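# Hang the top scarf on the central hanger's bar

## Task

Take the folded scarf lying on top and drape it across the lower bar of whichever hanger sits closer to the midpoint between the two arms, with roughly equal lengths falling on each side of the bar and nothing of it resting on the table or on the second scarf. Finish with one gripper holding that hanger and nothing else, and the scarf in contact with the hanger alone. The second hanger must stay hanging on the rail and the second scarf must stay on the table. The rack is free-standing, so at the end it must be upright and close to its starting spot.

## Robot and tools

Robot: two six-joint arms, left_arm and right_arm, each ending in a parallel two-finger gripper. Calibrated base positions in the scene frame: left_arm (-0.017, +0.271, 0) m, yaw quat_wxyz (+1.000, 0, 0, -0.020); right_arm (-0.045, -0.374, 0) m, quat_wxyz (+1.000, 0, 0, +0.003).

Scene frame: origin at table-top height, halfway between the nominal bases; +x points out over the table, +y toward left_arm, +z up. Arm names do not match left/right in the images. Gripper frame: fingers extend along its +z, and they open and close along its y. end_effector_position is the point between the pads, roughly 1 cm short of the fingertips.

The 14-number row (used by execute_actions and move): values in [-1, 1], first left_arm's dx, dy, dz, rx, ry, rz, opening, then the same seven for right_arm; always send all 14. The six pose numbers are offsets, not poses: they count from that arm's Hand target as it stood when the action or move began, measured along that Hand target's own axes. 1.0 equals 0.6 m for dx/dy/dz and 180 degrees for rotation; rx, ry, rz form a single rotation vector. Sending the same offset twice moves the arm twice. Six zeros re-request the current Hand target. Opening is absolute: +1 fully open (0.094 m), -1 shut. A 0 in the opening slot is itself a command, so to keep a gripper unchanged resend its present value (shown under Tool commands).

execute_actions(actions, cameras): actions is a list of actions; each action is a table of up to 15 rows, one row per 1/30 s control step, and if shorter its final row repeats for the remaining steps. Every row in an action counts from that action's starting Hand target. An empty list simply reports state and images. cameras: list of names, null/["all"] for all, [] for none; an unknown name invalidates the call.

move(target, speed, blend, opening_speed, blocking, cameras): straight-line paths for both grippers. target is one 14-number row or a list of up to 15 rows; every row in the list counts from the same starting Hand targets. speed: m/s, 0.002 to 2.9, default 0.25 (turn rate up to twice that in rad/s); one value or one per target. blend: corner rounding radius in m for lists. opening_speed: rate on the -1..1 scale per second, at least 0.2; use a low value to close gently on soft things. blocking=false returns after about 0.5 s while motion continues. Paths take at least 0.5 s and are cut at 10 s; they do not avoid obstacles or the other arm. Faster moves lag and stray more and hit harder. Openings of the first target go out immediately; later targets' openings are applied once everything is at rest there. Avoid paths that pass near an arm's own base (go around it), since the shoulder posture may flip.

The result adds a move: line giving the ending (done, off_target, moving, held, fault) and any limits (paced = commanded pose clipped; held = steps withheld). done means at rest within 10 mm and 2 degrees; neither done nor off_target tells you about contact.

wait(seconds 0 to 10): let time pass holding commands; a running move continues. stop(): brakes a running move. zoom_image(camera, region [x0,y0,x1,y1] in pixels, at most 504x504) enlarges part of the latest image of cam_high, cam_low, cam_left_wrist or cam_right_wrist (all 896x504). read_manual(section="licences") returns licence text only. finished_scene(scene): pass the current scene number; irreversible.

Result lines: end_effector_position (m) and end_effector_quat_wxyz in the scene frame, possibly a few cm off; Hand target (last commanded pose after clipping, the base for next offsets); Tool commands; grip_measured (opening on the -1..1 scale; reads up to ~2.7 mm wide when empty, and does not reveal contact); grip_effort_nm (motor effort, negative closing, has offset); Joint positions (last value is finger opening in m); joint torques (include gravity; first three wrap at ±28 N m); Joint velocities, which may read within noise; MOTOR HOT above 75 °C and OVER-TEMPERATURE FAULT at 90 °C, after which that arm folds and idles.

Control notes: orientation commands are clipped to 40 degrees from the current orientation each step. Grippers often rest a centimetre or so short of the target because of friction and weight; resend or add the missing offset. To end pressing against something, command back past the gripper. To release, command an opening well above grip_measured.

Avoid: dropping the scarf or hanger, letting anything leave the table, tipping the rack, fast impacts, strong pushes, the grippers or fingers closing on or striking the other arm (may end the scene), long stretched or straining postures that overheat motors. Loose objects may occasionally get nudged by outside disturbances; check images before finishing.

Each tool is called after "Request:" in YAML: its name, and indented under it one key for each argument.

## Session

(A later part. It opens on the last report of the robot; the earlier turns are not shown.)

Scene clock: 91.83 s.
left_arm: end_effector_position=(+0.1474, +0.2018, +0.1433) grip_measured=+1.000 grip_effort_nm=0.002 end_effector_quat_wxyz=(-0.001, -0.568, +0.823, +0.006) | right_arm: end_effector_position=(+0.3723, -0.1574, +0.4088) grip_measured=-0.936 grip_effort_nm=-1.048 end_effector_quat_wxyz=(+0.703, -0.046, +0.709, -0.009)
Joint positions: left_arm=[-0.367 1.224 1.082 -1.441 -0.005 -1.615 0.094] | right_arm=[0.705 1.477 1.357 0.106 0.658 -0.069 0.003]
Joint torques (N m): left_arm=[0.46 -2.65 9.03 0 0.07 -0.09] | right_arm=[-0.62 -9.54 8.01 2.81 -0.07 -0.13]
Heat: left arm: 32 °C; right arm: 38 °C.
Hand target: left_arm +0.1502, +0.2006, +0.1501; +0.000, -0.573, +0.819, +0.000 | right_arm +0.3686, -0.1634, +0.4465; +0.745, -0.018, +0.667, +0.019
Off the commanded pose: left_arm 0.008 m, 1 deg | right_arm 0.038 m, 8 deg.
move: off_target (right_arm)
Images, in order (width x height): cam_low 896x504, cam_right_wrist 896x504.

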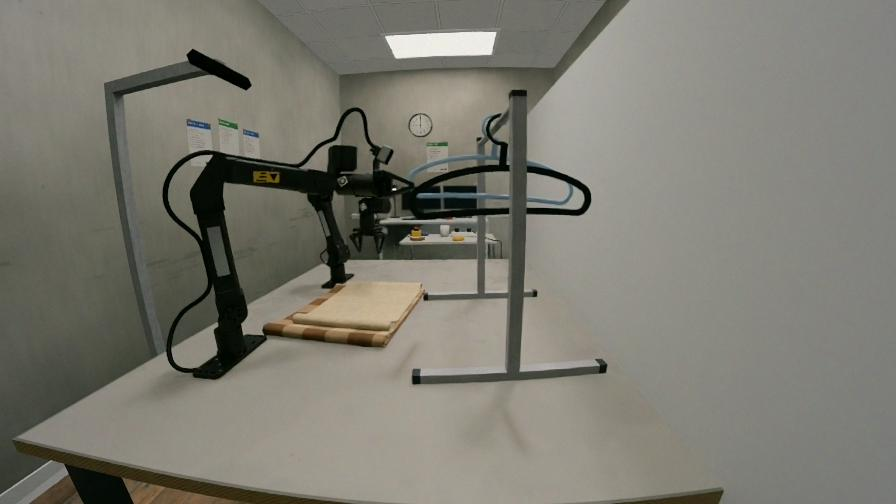

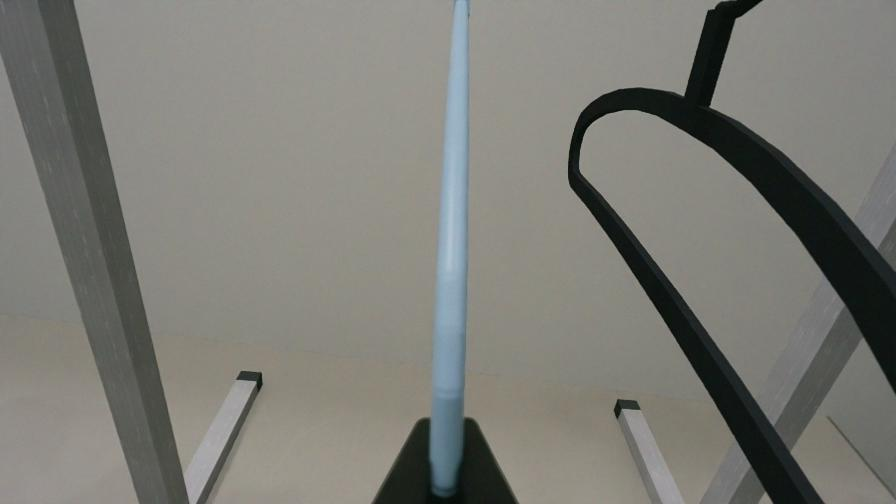

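Request:
move:
  target: [0,0,0,0,0,0,1, -0.03,0.0,0.003,0,-0.012,0,-1]
  speed: 0.08
  cameras: ["cam_right_wrist","cam_low","cam_high"]

Request:
zoom_image:
  camera: "cam_low"
  region: [390, 80, 600, 230]

Request:
zoom_image:
  camera: "cam_low"
  region: [470, 90, 540, 150]

Scene clock: 93.77 s.
left_arm: end_effector_position=(+0.1474, +0.2018, +0.1433) grip_measured=+1.000 grip_effort_nm=0.002 end_effector_quat_wxyz=(-0.001, -0.568, +0.823, +0.006) | right_arm: end_effector_position=(+0.3723, -0.1573, +0.4107) grip_measured=-0.936 grip_effort_nm=-1.048 end_effector_quat_wxyz=(+0.706, -0.054, +0.706, -0.016)
Joint positions: left_arm=[-0.367 1.224 1.082 -1.441 -0.005 -1.615 0.094] | right_arm=[0.705 1.477 1.357 0.115 0.658 -0.096 0.003]
Joint torques (N m): left_arm=[0.44 -2.63 9.06 0.01 0.07 -0.09] | right_arm=[-0.62 -9.73 10.4 2.9 -0.1 -0.14]
Heat: left arm: 32 °C; right arm: 38 °C.
Hand target: left_arm +0.1502, +0.2006, +0.1501; +0.000, -0.573, +0.819, +0.000 | right_arm +0.3684, -0.1634, +0.4646; +0.757, -0.017, +0.653, +0.020
Off the commanded pose: left_arm 0.008 m, 1 deg | right_arm 0.054 m, 10 deg.
move: off_target (right_arm)
Images, in order (width x height): cam_high 896x504, cam_low 896x504, cam_right_wrist 896x504.

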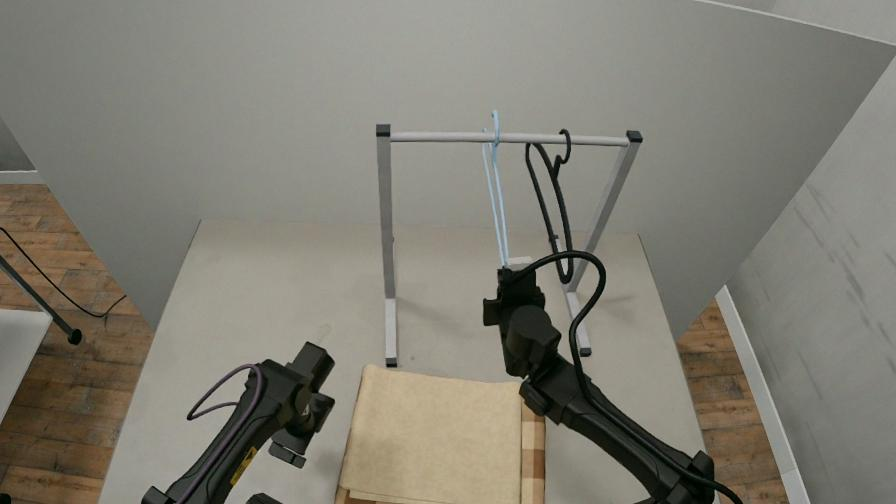

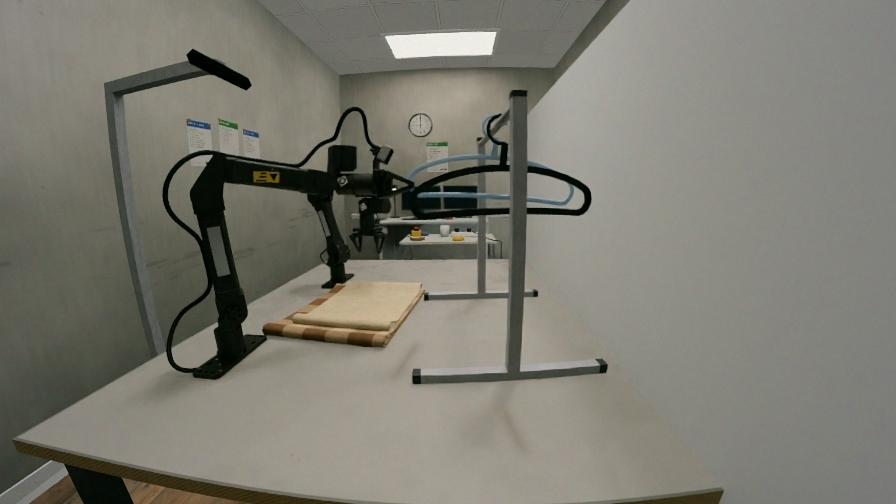

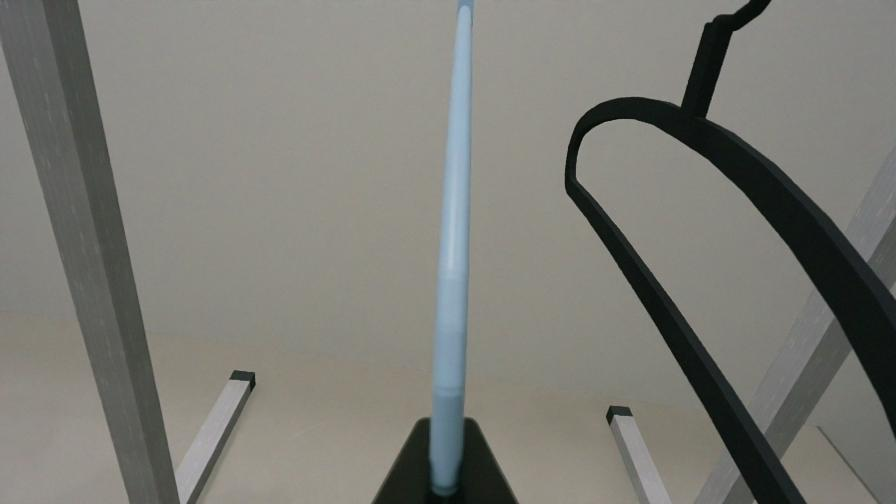

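Scaled by 2.400.

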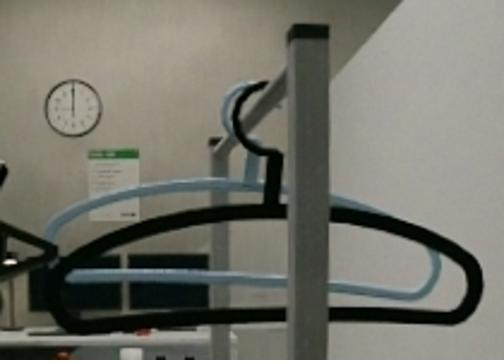

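Scaled by 7.200.

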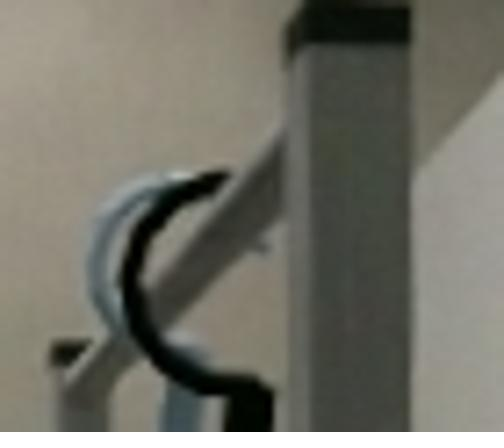

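Request:
move:
  target: [0,0,0,0,0,0,1, 0.021,0.0,-0.087,0,0,0,-1]
  speed: 0.06
  cameras: ["cam_right_wrist","cam_low","cam_high"]

Request:
zoom_image:
  camera: "cam_low"
  region: [390, 80, 600, 230]

Request:
zoom_image:
  camera: "cam_high"
  region: [440, 90, 600, 200]

Scene clock: 96.53 s.
left_arm: end_effector_position=(+0.1474, +0.2018, +0.1433) grip_measured=+1.000 grip_effort_nm=-0.002 end_effector_quat_wxyz=(-0.001, -0.568, +0.823, +0.006) | right_arm: end_effector_position=(+0.3280, -0.1590, +0.4273) grip_measured=-0.936 grip_effort_nm=-1.043 end_effector_quat_wxyz=(+0.740, -0.034, +0.672, +0.007)
Joint positions: left_arm=[-0.367 1.224 1.082 -1.441 -0.005 -1.615 0.094] | right_arm=[0.798 1.348 1.208 0.27 0.739 -0.129 0.003]
Joint torques (N m): left_arm=[0.46 -2.66 9.06 0 0.07 -0.09] | right_arm=[0.66 -8.68 6.87 2 0.09 -0.02]
Heat: left arm: 32 °C; right arm: 38 °C.
Hand target: left_arm +0.1502, +0.2006, +0.1501; +0.000, -0.573, +0.819, +0.000 | right_arm +0.3187, -0.1660, +0.4444; +0.757, -0.017, +0.653, +0.020
Off the commanded pose: left_arm 0.008 m, 1 deg | right_arm 0.021 m, 4 deg.
move: off_target (right_arm)
Images, in order (width x height): cam_high 896x504, cam_low 896x504, cam_right_wrist 896x504.

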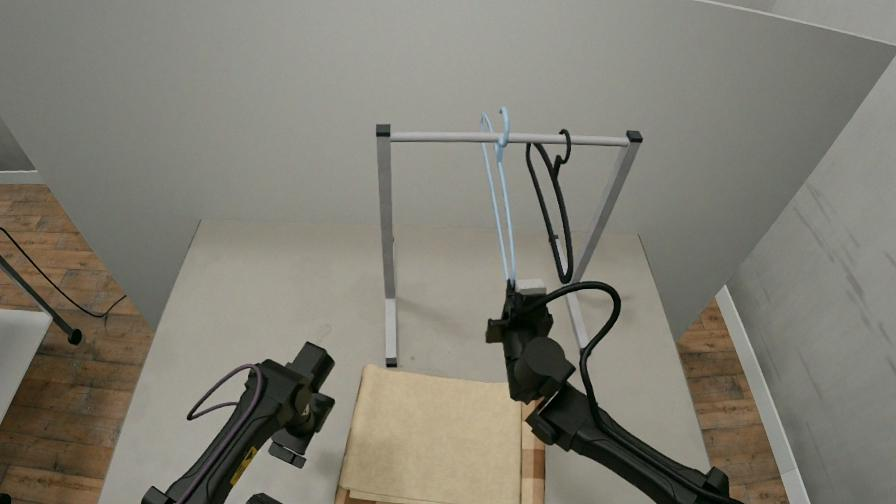

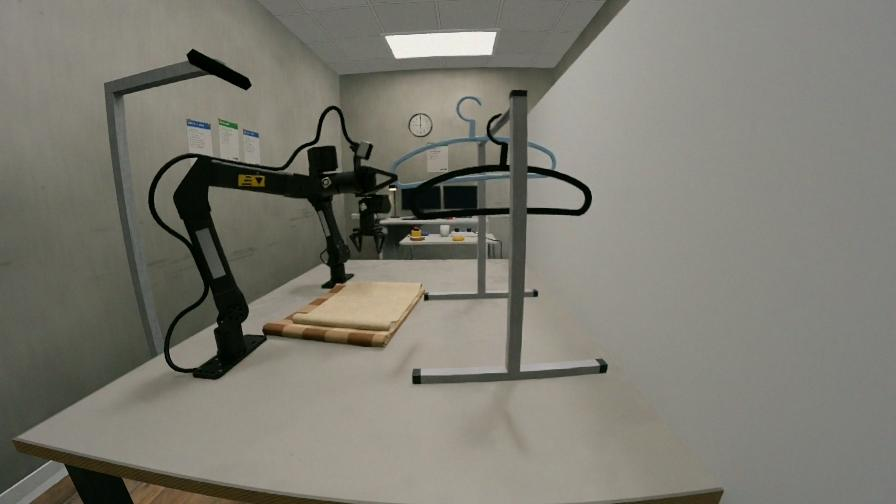

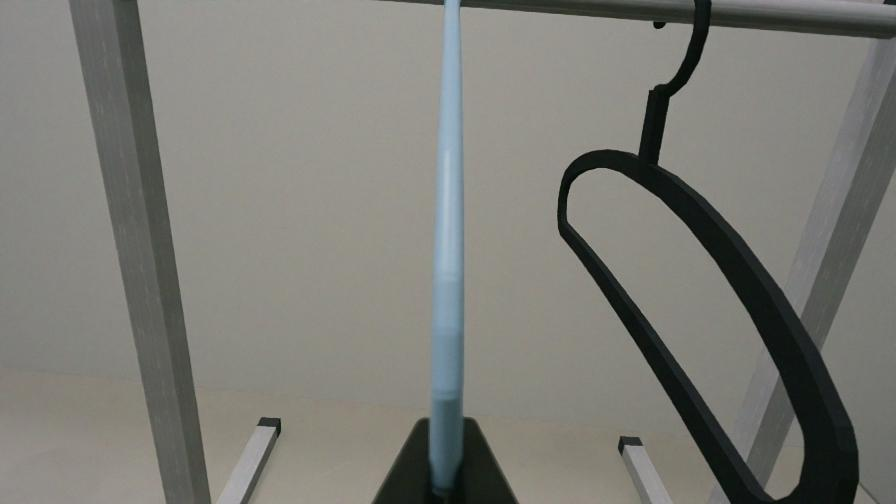

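Scaled by 2.400.

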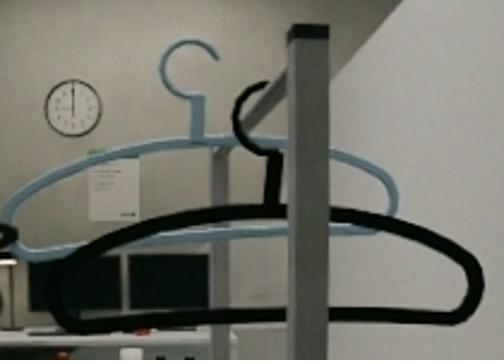

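Scaled by 3.150.

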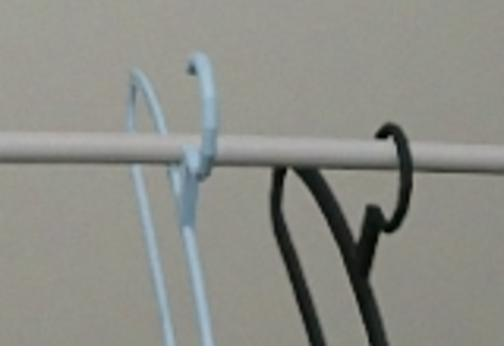

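Request:
move:
  target: [0,0,0,0,0,0,1, 0.02,0.0,-0.205,0,0,0,-1]
  speed: 0.1
  cameras: ["cam_right_wrist","cam_low","cam_high"]

Scene clock: 99.17 s.
left_arm: end_effector_position=(+0.1474, +0.2018, +0.1433) grip_measured=+1.000 grip_effort_nm=0.002 end_effector_quat_wxyz=(-0.001, -0.568, +0.823, +0.006) | right_arm: end_effector_position=(+0.2029, -0.1677, +0.4109) grip_measured=-0.936 grip_effort_nm=-1.043 end_effector_quat_wxyz=(+0.752, -0.024, +0.658, +0.009)
Joint positions: left_arm=[-0.367 1.224 1.082 -1.441 -0.005 -1.615 0.094] | right_arm=[1.215 1.062 0.882 0.511 1.151 -0.329 0.003]
Joint torques (N m): left_arm=[0.46 -2.67 9.06 0.01 0.07 -0.09] | right_arm=[0.65 -4.86 6.31 1.43 -0.18 -0.09]
Heat: left arm: 32 °C; right arm: 38 °C.
Hand target: left_arm +0.1502, +0.2006, +0.1501; +0.000, -0.573, +0.819, +0.000 | right_arm +0.1989, -0.1723, +0.4146; +0.757, -0.017, +0.653, +0.020
Off the commanded pose: left_arm 0.008 m, 1 deg | right_arm 0.007 m, 2 deg.
move: done
Images, in order (width x height): cam_high 896x504, cam_low 896x504, cam_right_wrist 896x504.

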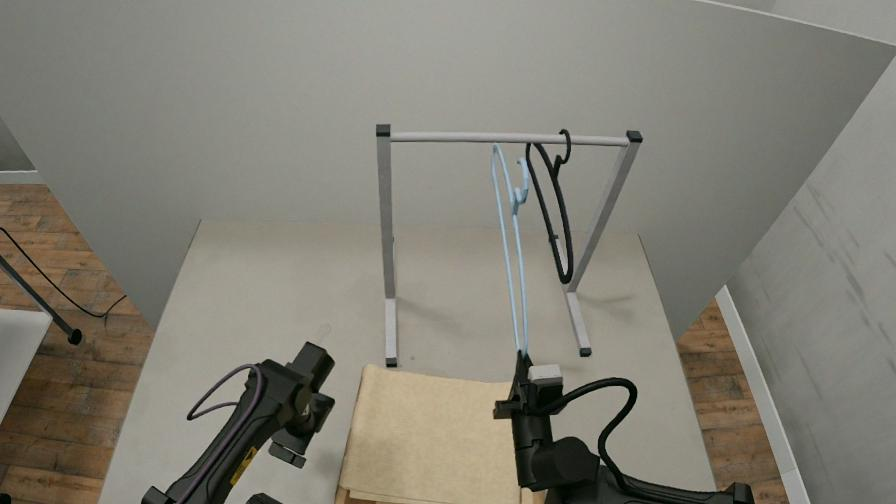

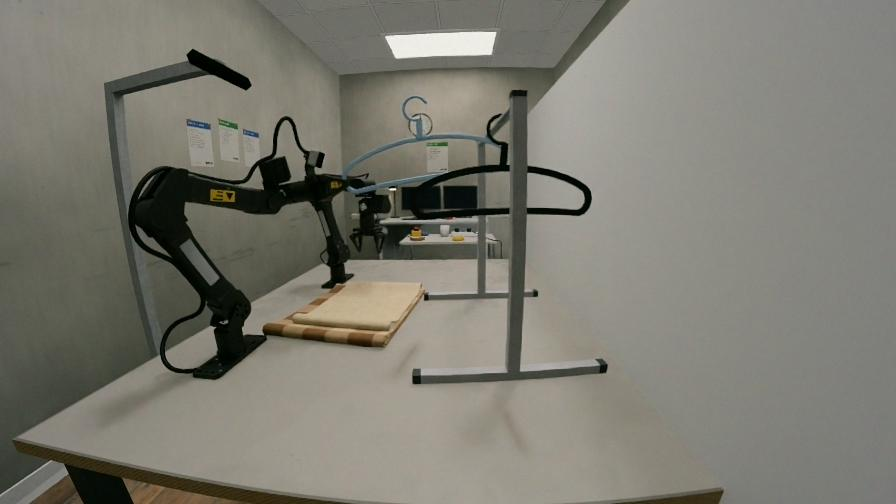

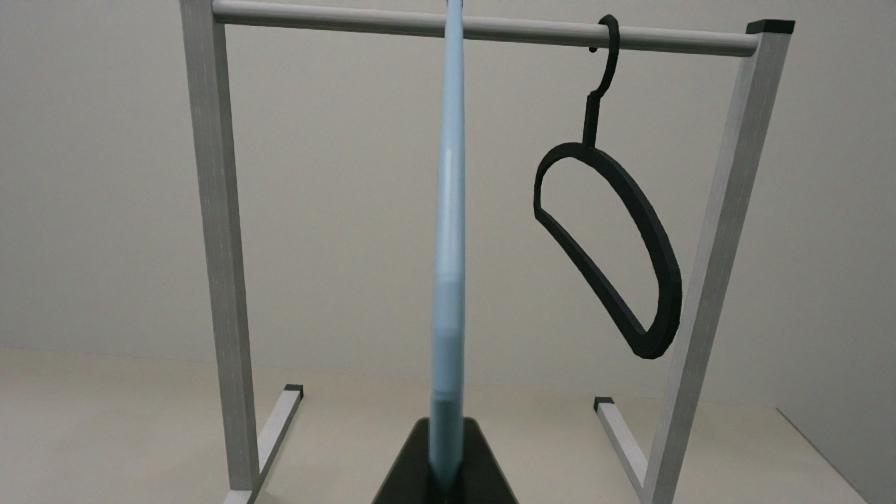

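Request:
move:
  target:
    - [0,0,0,0,0,0,1, 0.091,0.126,-0.123,-0.157,0.0127,-0.125,-1]
    - [0,0,0,0,0,0,1, 0.414,0.066,0.012,-0.3145,-0.0828,-0.2052,-1]
    - [0,0,0,0,0,0,1, 0.519,0.0345,0.129,-0.3145,-0.0828,-0.2052,-1]
  speed: 0.15
  blend: [0.03, 0.03, 0]

Scene clock: 120.33 s.
left_arm: end_effector_position=(+0.1474, +0.2018, +0.1433) grip_measured=+1.000 grip_effort_nm=0.002 end_effector_quat_wxyz=(-0.001, -0.568, +0.823, +0.006) | right_arm: end_effector_position=(+0.3140, -0.1467, +0.1109) grip_measured=-0.936 grip_effort_nm=-1.053 end_effector_quat_wxyz=(+0.690, -0.565, +0.443, +0.093)
Joint positions: left_arm=[-0.367 1.224 1.082 -1.441 -0.005 -1.615 0.094] | right_arm=[0.258 1.996 0.504 1.449 -0.777 -0.802 0.003]
Joint torques (N m): left_arm=[0.47 -2.66 9.06 0 0.07 -0.09] | right_arm=[-0.38 -6.67 6.06 1.81 -0.16 0.11]
Heat: left arm: 32 °C; right arm: 35 °C.
Hand target: left_arm +0.1502, +0.2006, +0.1501; +0.000, -0.573, +0.819, +0.000 | right_arm +0.3200, -0.1453, +0.1179; +0.701, -0.561, +0.430, +0.092
Off the commanded pose: left_arm 0.008 m, 1 deg | right_arm 0.009 m, 2 deg.
move: done

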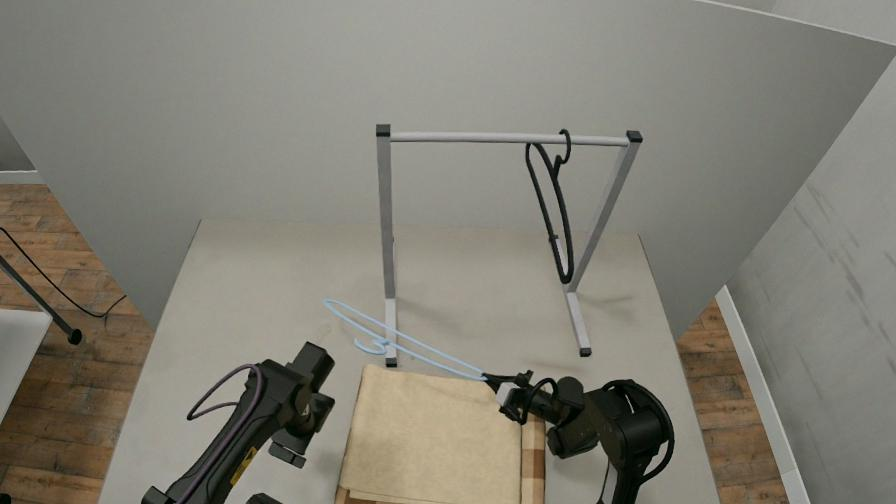

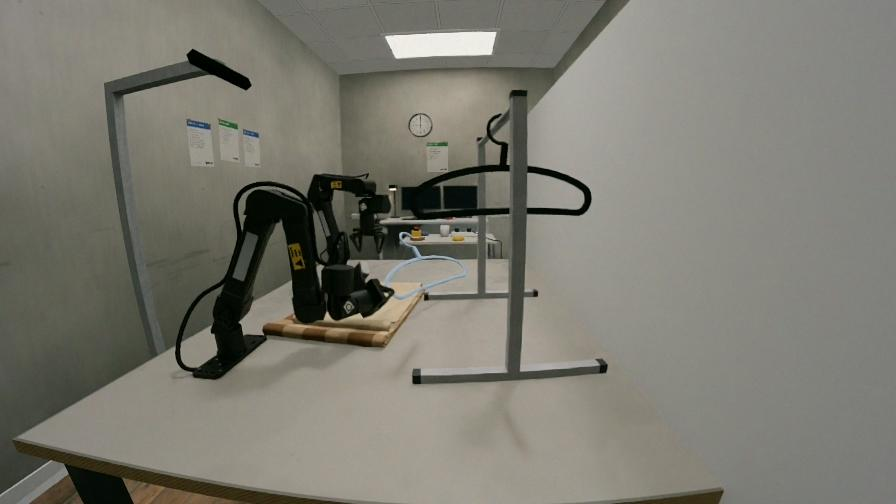

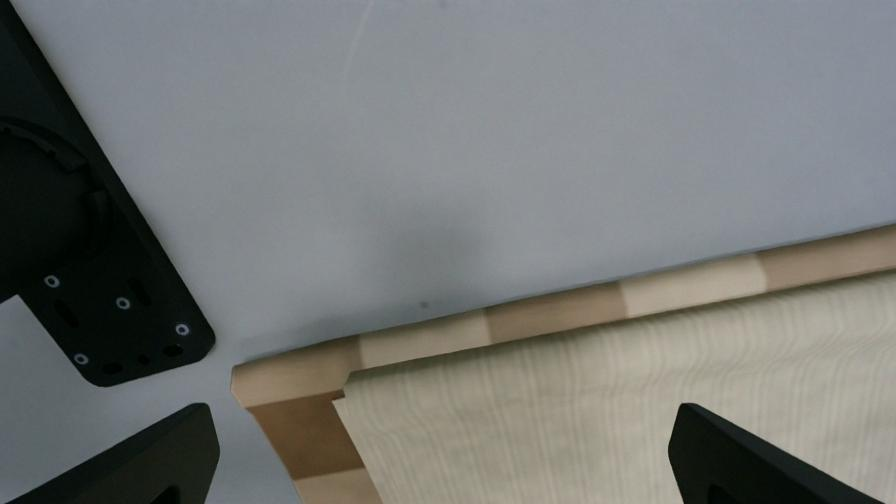

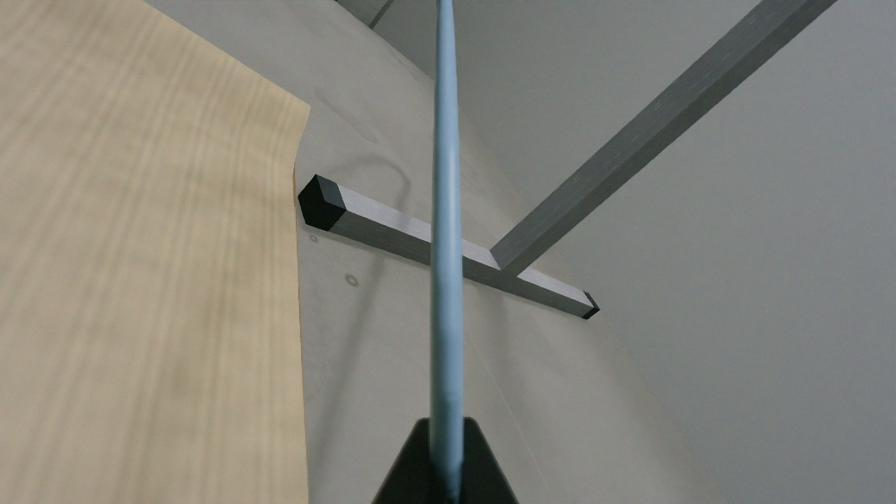

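Request:
execute_actions:
  actions: []

Scene clock: 124.63 s.
left_arm: end_effector_position=(+0.1474, +0.2018, +0.1433) grip_measured=+1.000 grip_effort_nm=0.002 end_effector_quat_wxyz=(-0.001, -0.568, +0.823, +0.006) | right_arm: end_effector_position=(+0.3138, -0.1466, +0.1110) grip_measured=-0.936 grip_effort_nm=-1.053 end_effector_quat_wxyz=(+0.690, -0.565, +0.443, +0.094)
Joint positions: left_arm=[-0.367 1.224 1.082 -1.441 -0.005 -1.615 0.094] | right_arm=[0.258 1.996 0.504 1.45 -0.777 -0.801 0.003]
Joint velocities: within noise
Joint torques (N m): left_arm=[0.46 -2.67 9.07 0 0.06 -0.09] | right_arm=[-0.38 -6.67 6.08 1.83 -0.13 0.11]
Heat: left arm: 33 °C; right arm: 35 °C.
Hand target: left_arm +0.1502, +0.2006, +0.1501; +0.000, -0.573, +0.819, +0.000 | right_arm +0.3200, -0.1453, +0.1178; +0.701, -0.561, +0.430, +0.092
Tool commands: left_gripper/opening=+1.0 right_gripper/opening=-1.0
Off the commanded pose: left_arm 0.008 m, 1 deg | right_arm 0.009 m, 2 deg.

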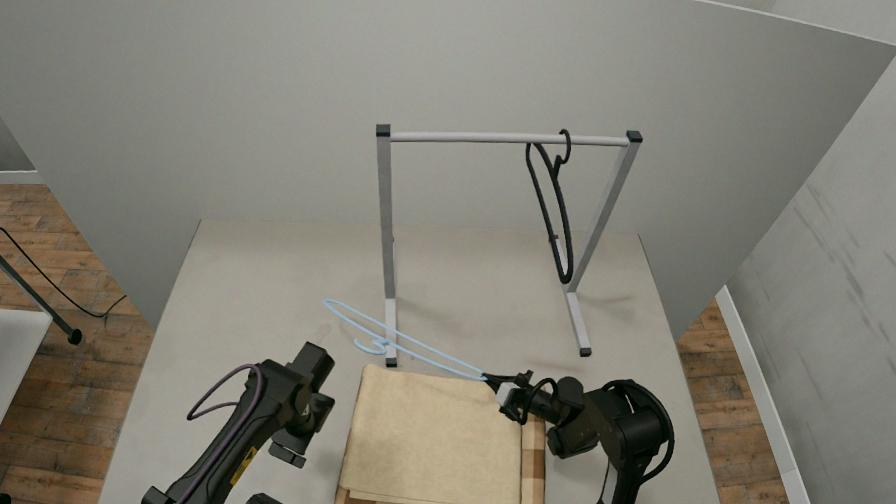

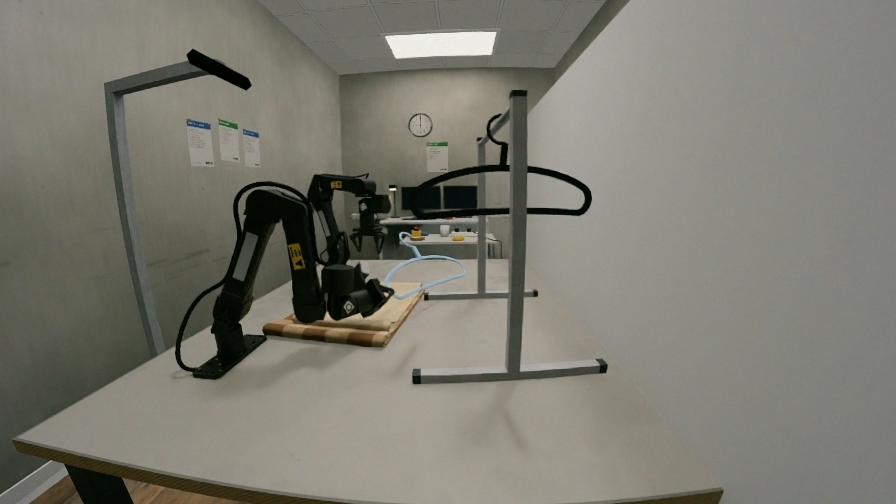

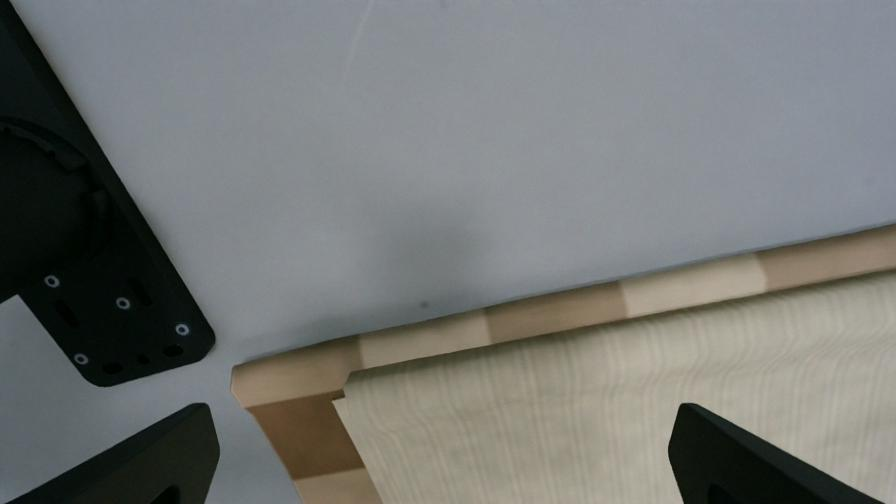

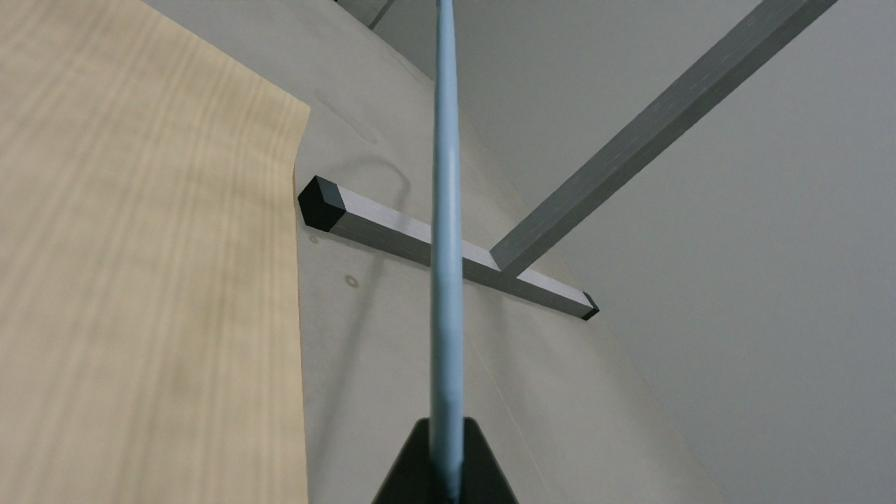

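Request:
move:
  target: [0.087,-0.2725,-0.2,0.249,0.022,0.052,1,0,0,0,0,0,0,-1]
  speed: 0.2

Scene clock: 134.63 s.
left_arm: end_effector_position=(+0.2835, +0.0998, +0.2597) grip_measured=+1.000 grip_effort_nm=0.002 end_effector_quat_wxyz=(+0.184, -0.473, +0.799, -0.322) | right_arm: end_effector_position=(+0.3138, -0.1466, +0.1111) grip_measured=-0.936 grip_effort_nm=-1.048 end_effector_quat_wxyz=(+0.690, -0.565, +0.443, +0.094)
Joint positions: left_arm=[-0.481 1.233 1.283 -0.859 -0.003 -1.588 0.094] | right_arm=[0.258 1.996 0.504 1.45 -0.778 -0.801 0.003]
Joint torques (N m): left_arm=[-0.57 -3.33 10 1.37 0.01 0.08] | right_arm=[-0.38 -6.64 6.08 1.84 -0.13 0.11]
Heat: left arm: 33 °C; right arm: 34 °C.
Hand target: left_arm +0.2861, +0.0956, +0.2700; +0.190, -0.463, +0.800, -0.331 | right_arm +0.3199, -0.1453, +0.1178; +0.701, -0.561, +0.430, +0.092
Off the commanded pose: left_arm 0.011 m, 2 deg | right_arm 0.009 m, 2 deg.
move: off_target (left_arm)

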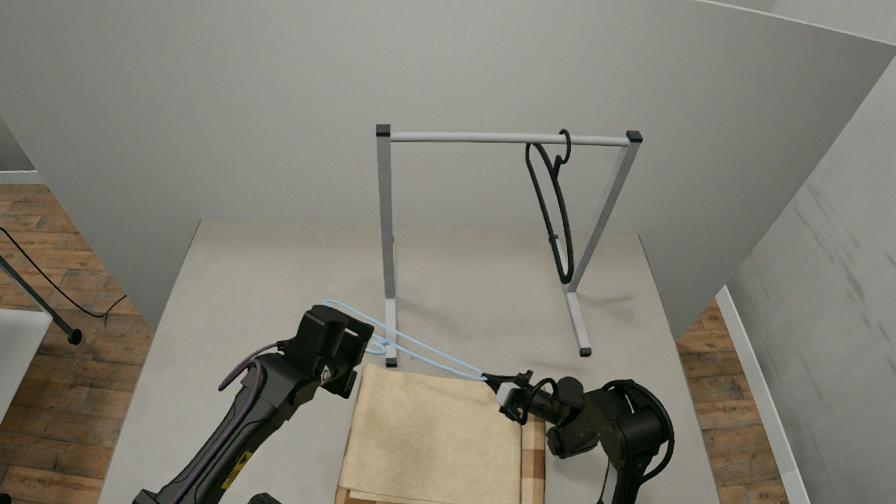

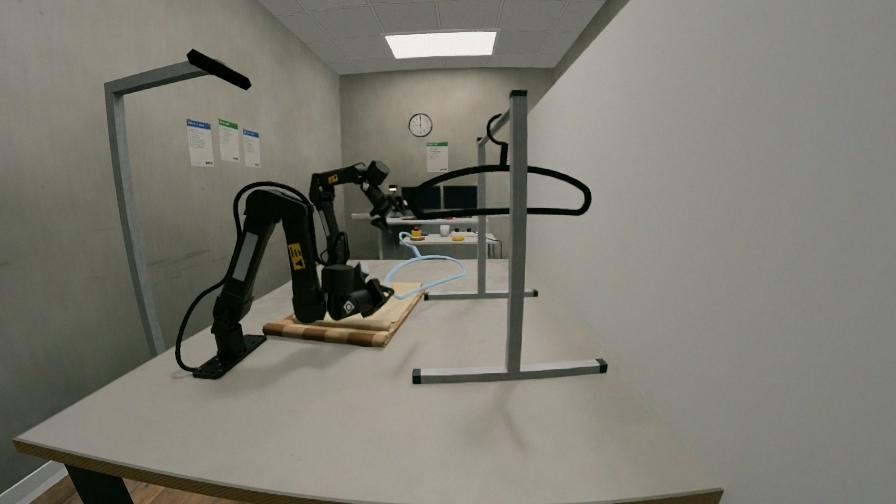

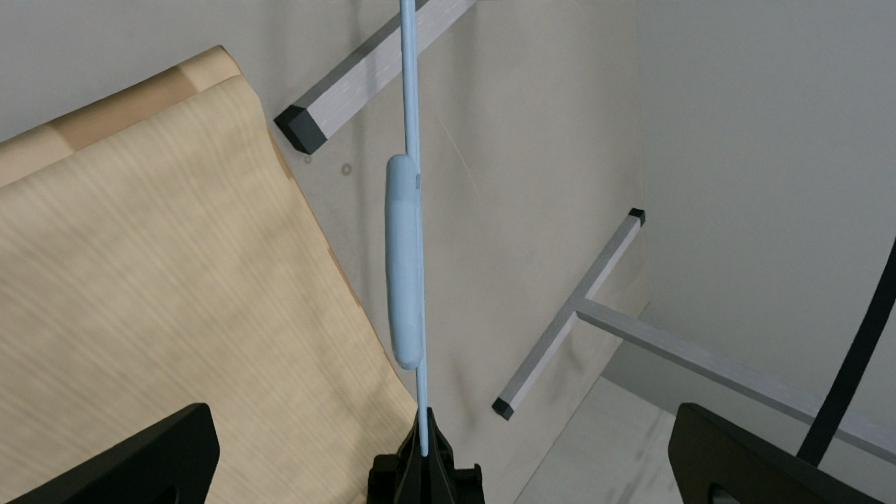

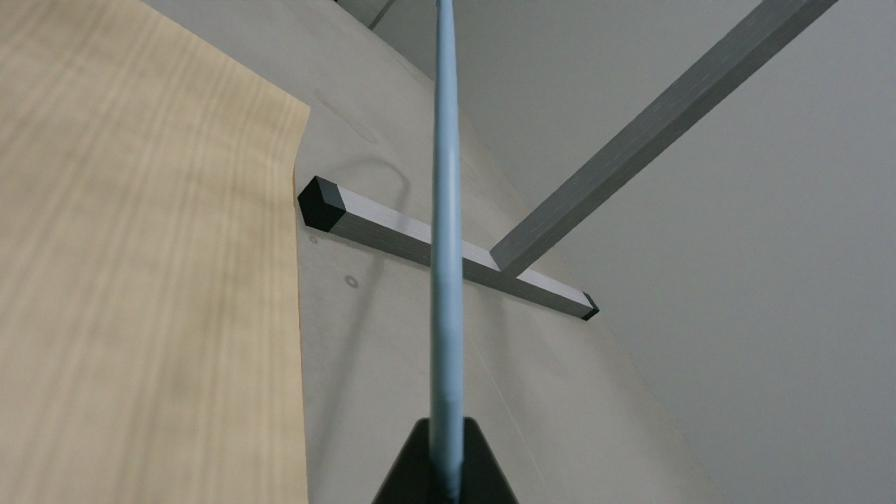

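Request:
zoom_image:
  camera: "cam_left_wrist"
  region: [330, 100, 530, 470]

Request:
zoom_image:
  camera: "cam_low"
  region: [300, 160, 520, 340]

Request:
zoom_image:
  camera: "cam_high"
  region: [290, 260, 560, 440]

Scaled by 1.362.

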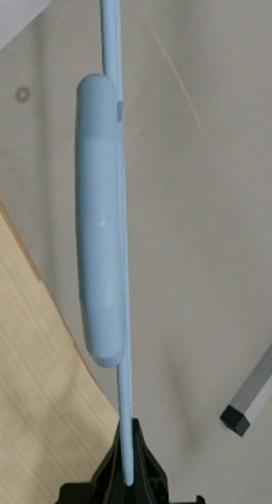

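Scaled by 2.291.

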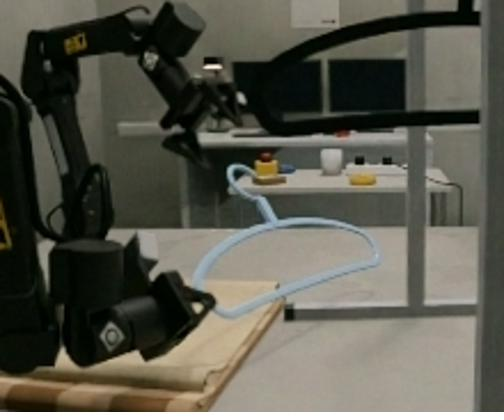

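Scaled by 1.867.

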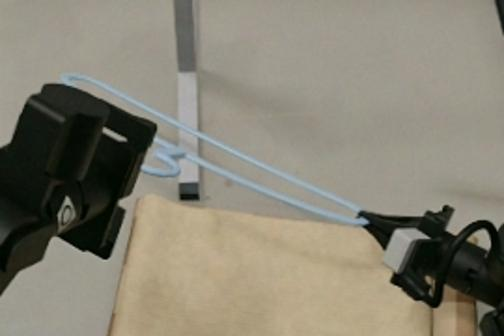

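Request:
move:
  target: [-0.0167,0.025,0,-0.013,0,0,1,0,0,0,0,0,0,-1]
  speed: 0.1
  cameras: ["cam_left_wrist"]

Scene clock: 139.23 s.
left_arm: end_effector_position=(+0.2851, +0.1073, +0.2577) grip_measured=+1.000 grip_effort_nm=0.002 end_effector_quat_wxyz=(+0.183, -0.470, +0.803, -0.317) | right_arm: end_effector_position=(+0.3138, -0.1466, +0.1112) grip_measured=-0.936 grip_effort_nm=-1.043 end_effector_quat_wxyz=(+0.690, -0.565, +0.442, +0.094)
Joint positions: left_arm=[-0.449 1.233 1.283 -0.871 0.019 -1.556 0.094] | right_arm=[0.258 1.996 0.504 1.451 -0.778 -0.801 0.003]
Joint torques (N m): left_arm=[0.53 -4.36 7.87 1.13 0.11 0.07] | right_arm=[-0.36 -6.65 6.08 1.83 -0.13 0.11]
Heat: left arm: 35 °C; right arm: 34 °C.
Hand target: left_arm +0.2819, +0.1096, +0.2593; +0.181, -0.467, +0.806, -0.315 | right_arm +0.3199, -0.1453, +0.1178; +0.701, -0.561, +0.430, +0.092
Off the commanded pose: left_arm 0.004 m, 1 deg | right_arm 0.009 m, 2 deg.
move: done
Images, in order (width x height): cam_left_wrist 896x504.

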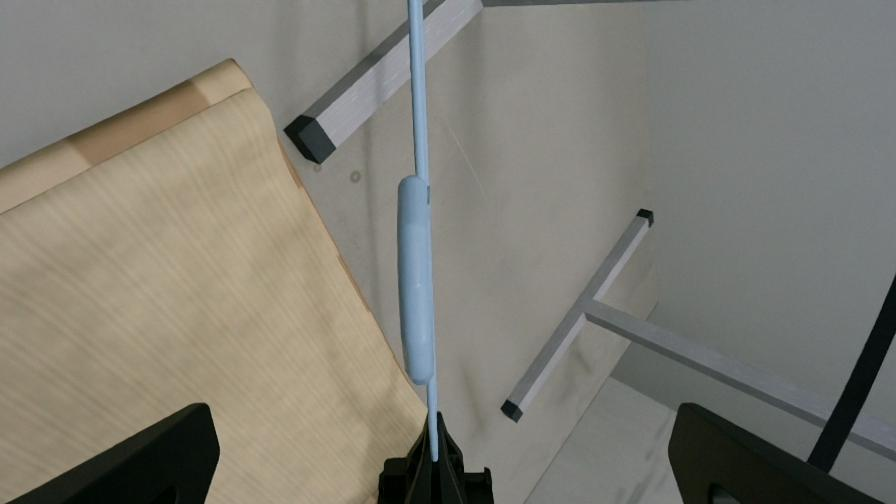

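Request:
move:
  target: [0,0.025,0.025,0,0,-0.007,1,0,0,0,0,0,0,-1]
  speed: 0.1
  cameras: ["cam_left_wrist"]

Scene clock: 140.63 s.
left_arm: end_effector_position=(+0.2848, +0.1073, +0.2410) grip_measured=+1.000 grip_effort_nm=-0.007 end_effector_quat_wxyz=(+0.181, -0.472, +0.803, -0.316) | right_arm: end_effector_position=(+0.3138, -0.1466, +0.1112) grip_measured=-0.936 grip_effort_nm=-1.043 end_effector_quat_wxyz=(+0.690, -0.565, +0.442, +0.094)
Joint positions: left_arm=[-0.449 1.219 1.207 -0.814 0.019 -1.561 0.094] | right_arm=[0.258 1.996 0.504 1.451 -0.778 -0.801 0.003]
Joint torques (N m): left_arm=[0.5 -5.14 5.79 1.35 0.11 -0.07] | right_arm=[-0.36 -6.65 6.08 1.83 -0.13 0.11]
Heat: left arm: 34 °C; right arm: 34 °C.
Hand target: left_arm +0.2811, +0.1100, +0.2382; +0.177, -0.476, +0.801, -0.317 | right_arm +0.3199, -0.1453, +0.1178; +0.701, -0.561, +0.430, +0.092
Off the commanded pose: left_arm 0.005 m, 1 deg | right_arm 0.009 m, 2 deg.
move: done
Images, in order (width x height): cam_left_wrist 896x504.

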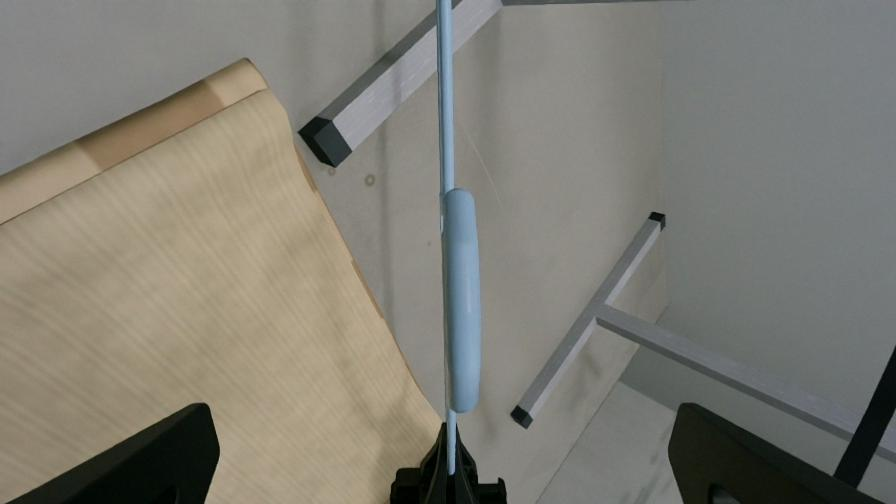

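Request:
move:
  target: [0,-0.002,0.083,0,0,0,1,0,0,0,0,0,0,-1]
  speed: 0.1
  cameras: ["cam_left_wrist","cam_low"]

Scene clock: 142.20 s.
left_arm: end_effector_position=(+0.3136, +0.0919, +0.2114) grip_measured=+1.000 grip_effort_nm=0.002 end_effector_quat_wxyz=(+0.185, -0.472, +0.799, -0.324) | right_arm: end_effector_position=(+0.3138, -0.1466, +0.1113) grip_measured=-0.936 grip_effort_nm=-1.048 end_effector_quat_wxyz=(+0.690, -0.565, +0.442, +0.094)
Joint positions: left_arm=[-0.449 1.311 1.138 -0.634 0.019 -1.565 0.094] | right_arm=[0.258 1.996 0.504 1.451 -0.778 -0.801 0.003]
Joint torques (N m): left_arm=[0.06 -4.52 6.11 1.35 0.07 -0.06] | right_arm=[-0.36 -6.67 6.08 1.83 -0.12 0.11]
Heat: left arm: 34 °C; right arm: 34 °C.
Hand target: left_arm +0.3110, +0.0928, +0.2024; +0.177, -0.476, +0.801, -0.317 | right_arm +0.3199, -0.1453, +0.1179; +0.701, -0.561, +0.430, +0.092
Off the commanded pose: left_arm 0.009 m, 1 deg | right_arm 0.009 m, 2 deg.
move: done
Images, in order (width x height): cam_low 896x504, cam_left_wrist 896x504.

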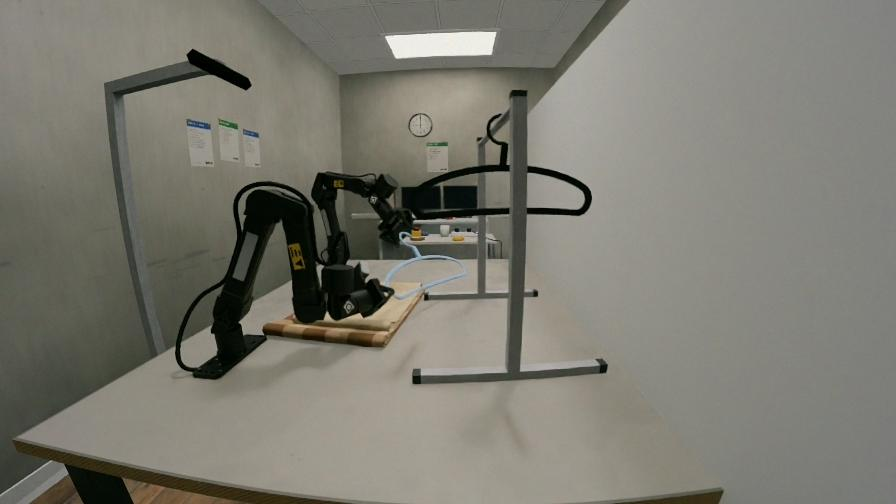

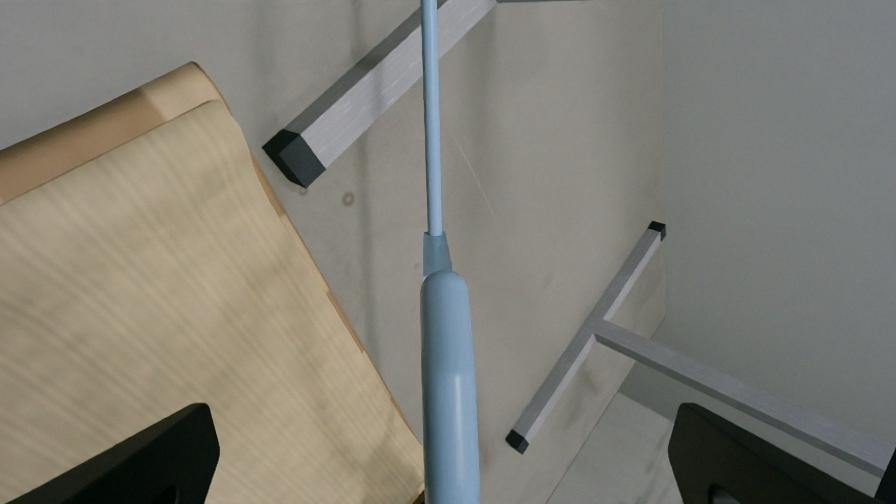

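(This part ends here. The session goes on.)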